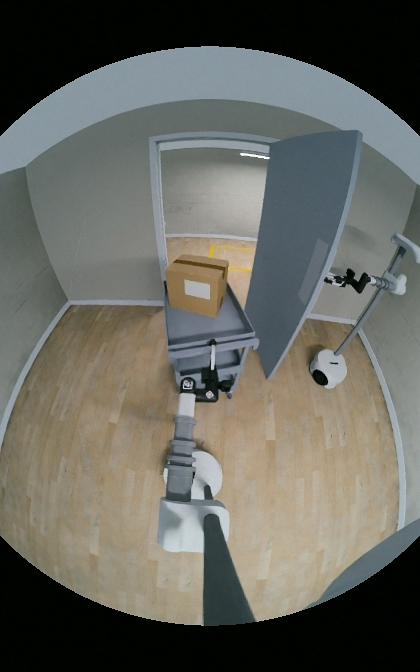

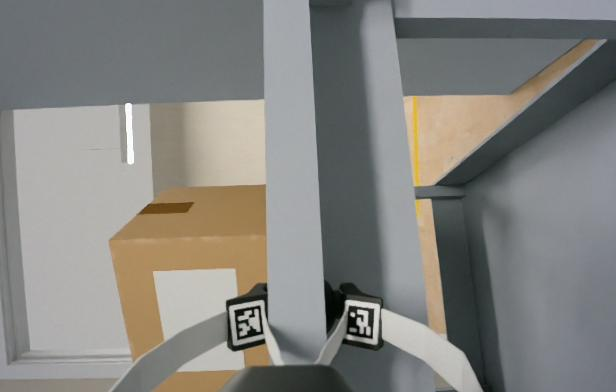

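>>> move --r1 '{"base":{"translate_m":-0.2,"strafe_m":0.23},"pace":"slow"}' --blocking false --cameras '[]'

>>> wait --seconds 6 --cameras '["r1_head_camera","r1_wrist_camera"]'

Scene clock: 679.97 s.
move: r1 moving
r1.base_odometry: x=-2.378 y=+2.700 heading=-0.402
r1.turned_by_wheels: +0.000
r1.turned_by_imu: +0.000
r1.base_tilt: forward=-1.6 right=+1.3
r1.lidar_m: 0.54 1.95 2.47 2.39 2.51 3.50 4.00 3.25 2.43 2.33 1.33 0.66
r1.base_status: translate_m moving; strafe_m moving
r1.joint_positions: lift_m=+0.688 arm_m=+0.200 wrist_yaw_rad=-0.001 wrist_pitch_rad=+0.007 wrist_roll_rad=+1.568 gripper_m=-0.024
r1.joint_status: not commanded
r1.measured_speeds: translate_m=-0.034 strafe_m=+0.037 rotate_rad=-0.002 lift_m=+0.000 arm_m=+0.000 wrist_yaw_rad=+0.000 wrist_pitch_rad=+0.000 wrist_roll_rad=+0.000
r1.motor_effort: lift_m=+24(24) arm_m=+2(4) wheel_0=-8(9) wheel_1=+4(5) wheel_2=+7(7)
r1.servo_current: wrist_yaw_rad=59(59) wrist_pitch_rad=46(52) wrist_roll_rad=59(59) gripper_m=59(65)
r1.contact_limits: arm_m 0.1
r1.hand_pose: x=+0.6592 y=-0.0877 z=+0.8637 quat_wxyz=(+0.708, +0.706, +0.002, -0.003) (m; r1's base frame)
r1.wrist_depth_mm: - - - - 291 294 304 / - - - - 267 1576 1182 / - - - 254 256 1808 - / - - 627 244 246 - - / - 466 469 179 238 - - / - 484 188 187 182 - - / - 492 183 129 221 126 -
r2: as last shown
r2.turned_by_imu: +0.000
r2.lidar_m: 0.60 1.34 4.98 2.77 1.31 1.01 0.96 1.09 0.90 0.89 0.98 0.70
r2.motor_effort: lift_m=+21(21) arm_m=-4(4) wheel_0=+5(5) wheel_1=+4(4) wheel_2=+3(3)
r2.servo_current: wrist_yaw_rad=52(65) wrist_pitch_rad=39(46) wrist_roll_rad=52(59) gripper_m=189(189)
r2.contact_limits: arm_m 0.1
r2.wrist_depth_mm: - - 276 200 276 277 276 / - - 278 201 279 276 278 / - - 279 202 279 279 279 / - - 283 206 281 281 281 / - - 283 204 282 283 283 / - 976 180 202 179 285 285 / - - 287 - 286 286 287
pictures: none
No camera images: "cameras" was empty.

Scene clock: 683.77 s.
earlier move: r1 done
r1.base_odometry: x=-2.468 y=+2.977 heading=-0.401
r1.turned_by_wheels: +0.000
r1.turned_by_imu: +0.001
r1.base_tilt: forward=-1.5 right=+1.3
r1.lidar_m: 0.60 2.19 2.24 2.17 2.29 3.19 3.76 3.56 2.64 2.53 1.63 0.62
r1.base_status: done
r1.joint_positions: lift_m=+0.688 arm_m=+0.200 wrist_yaw_rad=+0.002 wrist_pitch_rad=+0.007 wrist_roll_rad=+1.568 gripper_m=-0.024
r1.joint_status: not commanded
r1.measured_speeds: all 0
r1.motor_effort: lift_m=+24(24) arm_m=-4(4) wheel_0=-3(11) wheel_1=+2(5) wheel_2=+5(9)
r1.servo_current: wrist_yaw_rad=52(78) wrist_pitch_rad=59(59) wrist_roll_rad=52(72) gripper_m=52(65)
r1.contact_limits: arm_m 0.1
r1.hand_pose: x=+0.6594 y=-0.0870 z=+0.8637 quat_wxyz=(+0.708, +0.706, +0.003, -0.002) (m; r1's base frame)
r1.wrist_depth_mm: - - - 211 214 - - / - - 580 158 217 - - / - 473 455 219 222 - - / - 477 473 164 227 - - / - - 535 167 231 - - / - - 188 178 182 - - / - - 158 - 237 136 -
r2.base_odometry: x=-2.836 y=-2.420 heading=-0.409
r2.turned_by_wheels: +0.000
r2.turned_by_imu: +0.001
r2.base_tilt: forward=-0.6 right=+0.1
r2.lidar_m: 0.59 1.33 4.97 2.79 1.30 1.01 0.99 1.08 0.92 0.89 0.97 0.73
r2.base_status: not commanded
r2.joint_positions: lift_m=+0.950 arm_m=+0.180 wrist_yaw_rad=+0.008 wrist_pitch_rad=+0.003 wrist_roll_rad=+0.002 gripper_m=-0.033
r2.joint_status: not commanded
r2.measured_speeds: all 0
r2.motor_effort: lift_m=+21(21) arm_m=-4(4) wheel_0=+5(5) wheel_1=+4(5) wheel_2=+3(4)
r2.servo_current: wrist_yaw_rad=52(72) wrist_pitch_rad=39(52) wrist_roll_rad=33(59) gripper_m=189(189)
r2.contact_limits: arm_m 0.1
r2.hand_pose: x=+0.6400 y=-0.0850 z=+1.1271 quat_wxyz=(+1.000, +0.001, +0.001, +0.004) (m; r2's base frame)
r2.wrist_depth_mm: - - 274 199 276 276 276 / - - 278 202 277 277 277 / - - 279 202 279 279 278 / - - 283 205 282 282 281 / - - 283 205 283 283 283 / - 1118 180 203 180 286 286 / - 931 287 - 286 283 287
wait: 3.80 of 6 s (r1 has come to rest)
pictures: r1_head_camera, r1_wrist_camera
Images, in order (width x height): r1_head_camera 420x560, r1_wrist_camera 616x392.

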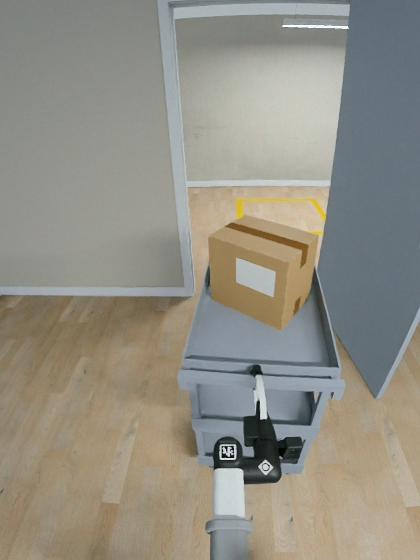

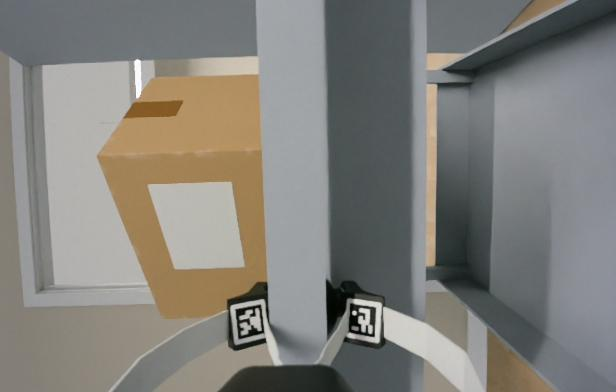

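>>> move --r1 '{"base":{"translate_m":0.3,"strafe_m":-0.085},"pace":"slow"}' --blocking false --cameras '[]'

>>> wait --seconds 6 --cameras '["r1_head_camera","r1_wrist_camera"]'

Scene clock: 690.87 s.
move: r1 moving
r1.base_odometry: x=-2.458 y=+2.969 heading=-0.401
r1.turned_by_wheels: +0.001
r1.turned_by_imu: +0.000
r1.base_tilt: forward=-1.6 right=+1.3
r1.lidar_m: 0.58 2.19 2.26 2.17 2.29 3.19 3.77 3.52 2.63 2.56 1.63 0.60
r1.base_status: translate_m moving; strafe_m moving
r1.joint_positions: lift_m=+0.688 arm_m=+0.200 wrist_yaw_rad=+0.002 wrist_pitch_rad=+0.007 wrist_roll_rad=+1.568 gripper_m=-0.024
r1.joint_status: not commanded
r1.measured_speeds: translate_m=+0.050 strafe_m=-0.014 rotate_rad=+0.001 lift_m=+0.000 arm_m=+0.000 wrist_yaw_rad=+0.000 wrist_pitch_rad=+0.000 wrist_roll_rad=+0.000
r1.motor_effort: lift_m=+24(24) arm_m=-2(4) wheel_0=+8(10) wheel_1=+6(6) wheel_2=-6(7)
r1.servo_current: wrist_yaw_rad=65(65) wrist_pitch_rad=59(59) wrist_roll_rad=46(59) gripper_m=52(59)
r1.contact_limits: arm_m 0.1
r1.hand_pose: x=+0.6594 y=-0.0870 z=+0.8637 quat_wxyz=(+0.708, +0.706, +0.003, -0.002) (m; r1's base frame)
r1.wrist_depth_mm: - - - 217 219 - - / 1756 - - 220 221 - - / - 504 477 223 224 - - / - 473 469 165 228 - - / - 544 525 167 230 - - / 1618 585 210 180 183 - - / - - 158 - 236 136 -
r2: as last shown
r2.turned_by_imu: +0.000
r2.lidar_m: 0.60 1.35 4.98 2.77 1.31 1.00 1.00 1.09 0.91 0.90 0.96 0.74
r2.motor_effort: lift_m=+21(21) arm_m=-4(4) wheel_0=+4(5) wheel_1=+4(5) wheel_2=+3(3)
r2.servo_current: wrist_yaw_rad=59(59) wrist_pitch_rad=46(52) wrist_roll_rad=39(59) gripper_m=182(189)
r2.contact_limits: arm_m 0.1
r2.wrist_depth_mm: - - 277 200 277 276 276 / - - 279 201 278 278 277 / - - 279 202 279 279 279 / - - 282 205 281 281 281 / - - 282 205 283 282 283 / - 1138 180 203 179 285 285 / - 917 286 - 285 287 286
pictures: none
No camera images: "cameras" was empty.

Scene clock: 694.73 s.
earlier move: r1 done
r1.base_odometry: x=-2.225 y=+2.782 heading=-0.401
r1.turned_by_wheels: +0.000
r1.turned_by_imu: +0.001
r1.base_tilt: forward=-1.6 right=+1.3
r1.lidar_m: 0.61 1.90 2.34 2.23 2.36 3.27 4.09 3.42 2.56 2.48 1.10 0.59
r1.base_status: done
r1.joint_positions: lift_m=+0.688 arm_m=+0.200 wrist_yaw_rad=+0.001 wrist_pitch_rad=+0.007 wrist_roll_rad=+1.568 gripper_m=-0.024
r1.joint_status: not commanded
r1.measured_speeds: all 0
r1.motor_effort: lift_m=+24(24) arm_m=+4(4) wheel_0=+8(13) wheel_1=+3(7) wheel_2=+0(12)
r1.servo_current: wrist_yaw_rad=52(72) wrist_pitch_rad=52(59) wrist_roll_rad=39(65) gripper_m=52(59)
r1.contact_limits: arm_m 0.1
r1.hand_pose: x=+0.6593 y=-0.0873 z=+0.8637 quat_wxyz=(+0.708, +0.706, +0.003, -0.002) (m; r1's base frame)
r1.wrist_depth_mm: - - - 147 204 - - / - 591 530 151 208 - - / - 436 445 154 214 - - / - 480 477 159 220 - - / - - 549 163 226 - - / - - 211 169 183 - - / - - 159 - 240 134 -
r2.base_odometry: x=-2.836 y=-2.420 heading=-0.409
r2.turned_by_wheels: +0.000
r2.turned_by_imu: +0.001
r2.base_tilt: forward=-0.6 right=+0.0
r2.lidar_m: 0.60 1.53 4.98 2.72 1.29 1.03 0.99 1.11 0.92 0.89 0.99 0.73
r2.base_status: not commanded
r2.joint_positions: lift_m=+0.950 arm_m=+0.180 wrist_yaw_rad=+0.008 wrist_pitch_rad=+0.003 wrist_roll_rad=+0.002 gripper_m=-0.033
r2.joint_status: not commanded
r2.measured_speeds: all 0
r2.motor_effort: lift_m=+21(21) arm_m=-4(4) wheel_0=+5(5) wheel_1=+4(5) wheel_2=+3(4)
r2.servo_current: wrist_yaw_rad=72(72) wrist_pitch_rad=46(52) wrist_roll_rad=65(65) gripper_m=182(189)
r2.contact_limits: arm_m 0.1
r2.hand_pose: x=+0.6400 y=-0.0850 z=+1.1271 quat_wxyz=(+1.000, +0.001, +0.001, +0.004) (m; r2's base frame)
r2.wrist_depth_mm: - - 276 199 276 276 276 / - - 278 201 277 278 277 / - - 281 202 281 279 279 / - - 281 205 282 279 281 / 1160 - 283 204 283 285 283 / - - 180 203 180 283 285 / - - 287 - 286 286 287
wait: 3.87 of 6 s (r1 has come to rest)
pictures: r1_head_camera, r1_wrist_camera
Images, in order (width x height): r1_head_camera 420x560, r1_wrist_camera 616x392.

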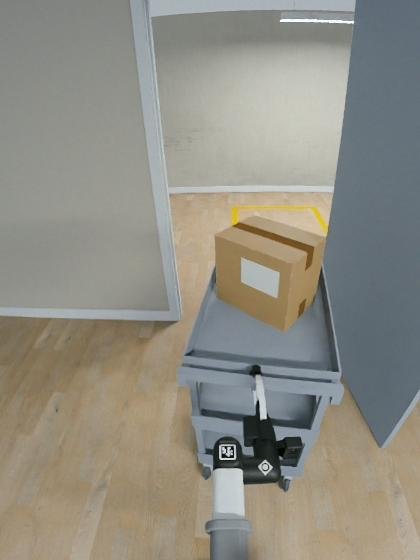

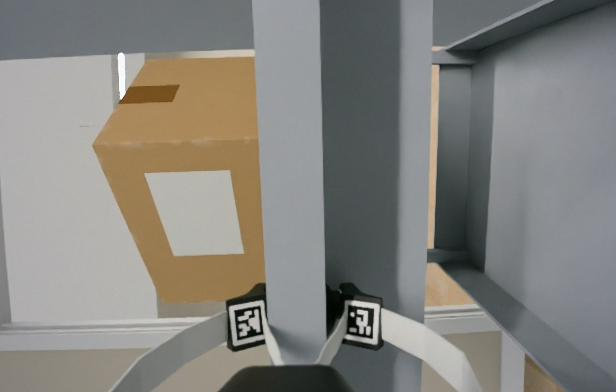

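>>> move --r1 '{"base":{"translate_m":-0.35,"strafe_m":-0.17},"pace":"slow"}' --blocking false --cameras '[]'

>>> wait --seconds 6 --cameras '["r1_head_camera","r1_wrist_camera"]'

Scene clock: 704.37 s.
move: r1 moving
r1.base_odometry: x=-2.239 y=+2.781 heading=-0.400
r1.turned_by_wheels: +0.000
r1.turned_by_imu: +0.000
r1.base_tilt: forward=-1.6 right=+1.3
r1.lidar_m: 0.60 1.92 2.32 2.23 2.38 3.31 4.11 3.40 2.57 2.47 1.12 0.61
r1.base_status: translate_m moving; strafe_m moving
r1.joint_positions: lift_m=+0.688 arm_m=+0.200 wrist_yaw_rad=+0.001 wrist_pitch_rad=+0.007 wrist_roll_rad=+1.568 gripper_m=-0.024
r1.joint_status: not commanded
r1.measured_speeds: translate_m=-0.047 strafe_m=-0.023 rotate_rad=+0.000 lift_m=+0.000 arm_m=+0.000 wrist_yaw_rad=+0.000 wrist_pitch_rad=+0.000 wrist_roll_rad=+0.000
r1.motor_effort: lift_m=+24(24) arm_m=+2(4) wheel_0=-4(7) wheel_1=-6(7) wheel_2=+9(9)
r1.servo_current: wrist_yaw_rad=59(59) wrist_pitch_rad=46(52) wrist_roll_rad=52(65) gripper_m=46(59)
r1.contact_limits: arm_m 0.1
r1.hand_pose: x=+0.6593 y=-0.0872 z=+0.8637 quat_wxyz=(+0.708, +0.706, +0.003, -0.002) (m; r1's base frame)
r1.wrist_depth_mm: - - - - 208 - - / - - 544 154 212 - - / - 439 445 158 218 - - / - 480 477 161 221 - - / - - 544 165 228 - - / - - 188 180 181 - - / - - 159 - 240 135 -
r2: as last shown
r2.turned_by_imu: +0.000
r2.lidar_m: 0.62 1.47 4.98 2.75 1.28 1.02 0.98 1.09 0.92 0.88 0.96 0.74
r2.motor_effort: lift_m=+21(21) arm_m=-4(4) wheel_0=+5(5) wheel_1=+4(4) wheel_2=+3(3)
r2.servo_current: wrist_yaw_rad=59(65) wrist_pitch_rad=39(46) wrist_roll_rad=46(59) gripper_m=182(189)
r2.contact_limits: arm_m 0.1
r2.wrist_depth_mm: - - 277 199 277 276 277 / 1078 - 278 201 278 278 278 / - - 281 202 279 279 279 / - - 281 206 281 281 283 / 1160 - 283 205 283 283 283 / - - 180 203 179 285 286 / - - 286 - 286 289 286
pictures: none
No camera images: "cameras" was empty.

Scene clock: 708.93 s.
earlier move: r1 done
r1.base_odometry: x=-2.614 y=+2.762 heading=-0.400
r1.turned_by_wheels: +0.000
r1.turned_by_imu: -0.001
r1.base_tilt: forward=-1.6 right=+1.3
r1.lidar_m: 0.51 0.65 2.51 2.41 2.54 3.57 3.71 3.18 2.37 2.31 1.60 0.68
r1.base_status: done
r1.joint_positions: lift_m=+0.688 arm_m=+0.200 wrist_yaw_rad=+0.001 wrist_pitch_rad=+0.007 wrist_roll_rad=+1.569 gripper_m=-0.024
r1.joint_status: not commanded
r1.measured_speeds: all 0
r1.motor_effort: lift_m=+24(24) arm_m=-3(4) wheel_0=+0(9) wheel_1=+0(9) wheel_2=+4(12)
r1.servo_current: wrist_yaw_rad=46(72) wrist_pitch_rad=52(59) wrist_roll_rad=52(72) gripper_m=59(59)
r1.contact_limits: arm_m 0.1
r1.hand_pose: x=+0.6594 y=-0.0871 z=+0.8637 quat_wxyz=(+0.708, +0.706, +0.003, -0.002) (m; r1's base frame)
r1.wrist_depth_mm: - - - - 330 - - / - - - - 325 338 424 / - - - - 293 1756 - / - - - 256 263 1808 - / 1708 - 621 241 247 - - / 1661 452 449 188 182 - - / - 455 180 - 213 127 -
r2.base_odometry: x=-2.836 y=-2.420 heading=-0.409
r2.turned_by_wheels: +0.000
r2.turned_by_imu: +0.001
r2.base_tilt: forward=-0.7 right=+0.0
r2.lidar_m: 0.61 1.13 4.97 2.73 1.30 1.03 0.99 1.08 0.91 0.90 0.97 0.72
r2.base_status: not commanded
r2.joint_positions: lift_m=+0.950 arm_m=+0.180 wrist_yaw_rad=+0.008 wrist_pitch_rad=+0.003 wrist_roll_rad=+0.002 gripper_m=-0.033
r2.joint_status: not commanded
r2.measured_speeds: all 0
r2.motor_effort: lift_m=+21(21) arm_m=-4(4) wheel_0=+5(5) wheel_1=+4(5) wheel_2=+3(4)
r2.servo_current: wrist_yaw_rad=59(72) wrist_pitch_rad=46(52) wrist_roll_rad=39(65) gripper_m=189(195)
r2.contact_limits: arm_m 0.1
r2.hand_pose: x=+0.6400 y=-0.0850 z=+1.1271 quat_wxyz=(+1.000, +0.001, +0.001, +0.004) (m; r2's base frame)
r2.wrist_depth_mm: - - 277 200 277 276 276 / - - 278 201 278 277 278 / - - 279 202 281 281 278 / - - 282 206 282 281 282 / - - 285 204 282 283 283 / - 946 180 202 179 285 285 / - 147 286 - 287 287 286
wait: 4.57 of 6 s (r1 has come to rest)
pictures: r1_head_camera, r1_wrist_camera
Images, in order (width x height): r1_head_camera 420x560, r1_wrist_camera 616x392.

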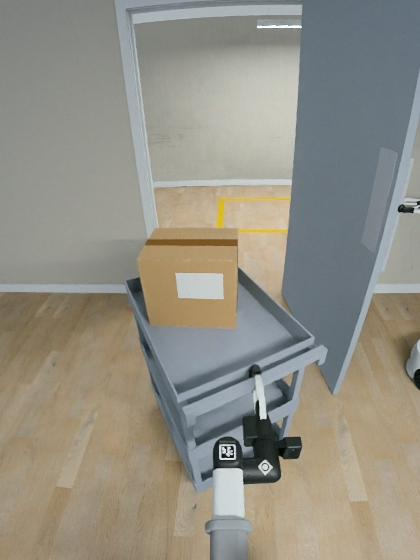

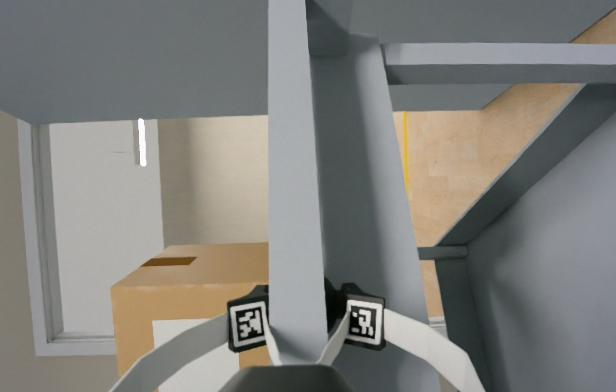

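>>> move --r1 '{"base":{"translate_m":-0.55},"pace":"slow"}' --blocking false --cameras '[]'

>>> wait --seconds 8 --cameras '["r1_head_camera","r1_wrist_camera"]'

Scene clock: 741.70 s.
move: r1 moving
r1.base_odometry: x=-2.625 y=+2.767 heading=-0.400
r1.turned_by_wheels: +0.000
r1.turned_by_imu: +0.000
r1.base_tilt: forward=-1.5 right=+1.3
r1.lidar_m: 0.52 0.69 2.51 2.42 2.55 3.59 3.71 3.19 2.38 2.31 1.59 0.67
r1.base_status: translate_m moving
r1.joint_positions: lift_m=+0.688 arm_m=+0.200 wrist_yaw_rad=+0.002 wrist_pitch_rad=+0.007 wrist_roll_rad=+1.569 gripper_m=-0.024
r1.joint_status: not commanded
r1.measured_speeds: translate_m=-0.048 strafe_m=+0.000 rotate_rad=+0.000 lift_m=+0.000 arm_m=+0.000 wrist_yaw_rad=+0.000 wrist_pitch_rad=+0.000 wrist_roll_rad=+0.000
r1.motor_effort: lift_m=+24(24) arm_m=-3(4) wheel_0=-4(4) wheel_1=-5(5) wheel_2=+7(11)
r1.servo_current: wrist_yaw_rad=39(65) wrist_pitch_rad=52(59) wrist_roll_rad=46(52) gripper_m=52(59)
r1.contact_limits: arm_m 0.1
r1.hand_pose: x=+0.6594 y=-0.0869 z=+0.8637 quat_wxyz=(+0.708, +0.706, +0.003, -0.002) (m; r1's base frame)
r1.wrist_depth_mm: - - - - 330 - - / - - - - 327 336 430 / - - - - 293 1661 - / - - - 257 260 1808 - / 1708 - 621 239 246 - - / - 455 455 189 183 - - / - 459 180 - 214 128 -
r2: as last shown
r2.turned_by_imu: +0.000
r2.base_tilt: forward=-0.7 right=+0.1
r2.lidar_m: 0.61 1.14 4.99 2.79 1.28 1.00 0.98 1.09 0.91 0.88 0.96 0.71
r2.motor_effort: lift_m=+21(21) arm_m=-4(4) wheel_0=+5(5) wheel_1=+4(4) wheel_2=+3(4)
r2.servo_current: wrist_yaw_rad=52(59) wrist_pitch_rad=46(46) wrist_roll_rad=46(59) gripper_m=176(189)
r2.contact_limits: arm_m 0.1
r2.wrist_depth_mm: - - 276 199 276 276 276 / - - 278 201 278 278 278 / - - 281 203 281 279 281 / - - 282 206 282 282 281 / - - 283 205 283 282 282 / - 931 180 204 179 285 286 / - 139 287 - 286 286 287
pictures: none
No camera images: "cameras" was empty.

Scene clock: 747.97 s.
earlier move: r1 done
r1.base_odometry: x=-3.120 y=+2.977 heading=-0.401
r1.turned_by_wheels: +0.000
r1.turned_by_imu: -0.002
r1.base_tilt: forward=-1.6 right=+1.2
r1.lidar_m: 0.55 2.83 2.55 2.45 2.57 3.20 3.13 3.14 2.36 2.28 2.39 0.65
r1.base_status: done
r1.joint_positions: lift_m=+0.688 arm_m=+0.200 wrist_yaw_rad=+0.000 wrist_pitch_rad=+0.007 wrist_roll_rad=+1.569 gripper_m=-0.024
r1.joint_status: not commanded
r1.measured_speeds: all 0
r1.motor_effort: lift_m=+24(24) arm_m=-4(4) wheel_0=-5(10) wheel_1=-3(8) wheel_2=+1(11)
r1.servo_current: wrist_yaw_rad=59(72) wrist_pitch_rad=46(59) wrist_roll_rad=46(72) gripper_m=52(65)
r1.contact_limits: arm_m 0.1
r1.hand_pose: x=+0.6593 y=-0.0873 z=+0.8637 quat_wxyz=(+0.708, +0.706, +0.003, -0.002) (m; r1's base frame)
r1.wrist_depth_mm: - - - - 307 312 317 / - - 1336 - 279 1499 1182 / - - - - 266 1756 - / - - - 251 254 - - / - 512 466 183 239 - - / - 469 188 178 182 - - / - 484 183 129 219 127 -
r2.base_odometry: x=-2.836 y=-2.420 heading=-0.409
r2.turned_by_wheels: +0.000
r2.turned_by_imu: +0.001
r2.base_tilt: forward=-0.6 right=+0.1
r2.lidar_m: 0.61 1.27 1.97 2.78 1.27 1.02 0.99 1.10 0.91 0.90 0.97 0.73
r2.base_status: not commanded
r2.joint_positions: lift_m=+0.950 arm_m=+0.180 wrist_yaw_rad=+0.008 wrist_pitch_rad=+0.003 wrist_roll_rad=+0.002 gripper_m=-0.033
r2.joint_status: not commanded
r2.measured_speeds: all 0
r2.motor_effort: lift_m=+21(21) arm_m=-4(4) wheel_0=+5(5) wheel_1=+4(5) wheel_2=+3(4)
r2.servo_current: wrist_yaw_rad=52(72) wrist_pitch_rad=39(52) wrist_roll_rad=46(59) gripper_m=182(189)
r2.contact_limits: arm_m 0.1
r2.hand_pose: x=+0.6400 y=-0.0850 z=+1.1271 quat_wxyz=(+1.000, +0.001, +0.001, +0.004) (m; r2's base frame)
r2.wrist_depth_mm: - - 276 199 278 277 276 / - - 278 202 276 277 277 / - - 281 202 278 279 281 / - - 282 205 282 282 281 / 904 1008 282 205 282 283 283 / 904 931 180 203 179 285 285 / - 139 287 - 286 286 286
wait: 6.27 of 8 s (r1 has come to rest)
pictures: r1_head_camera, r1_wrist_camera
Images, in order (width x height): r1_head_camera 420x560, r1_wrist_camera 616x392.

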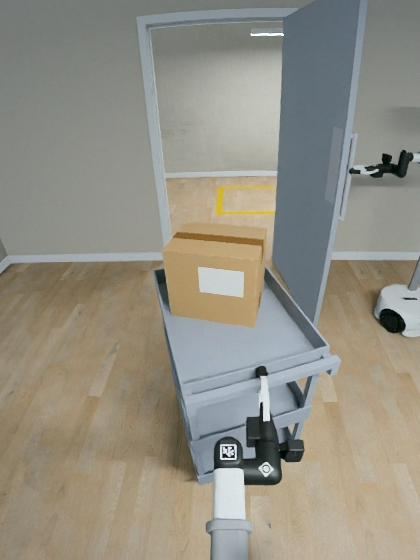

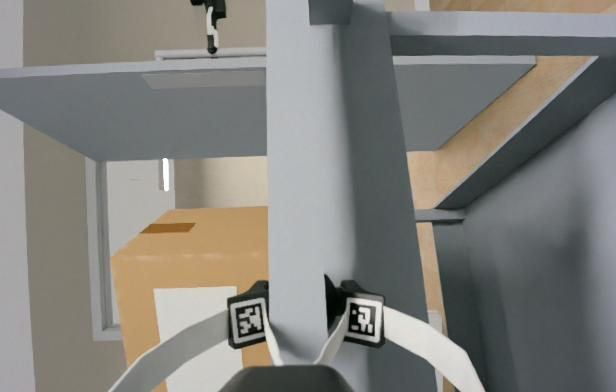

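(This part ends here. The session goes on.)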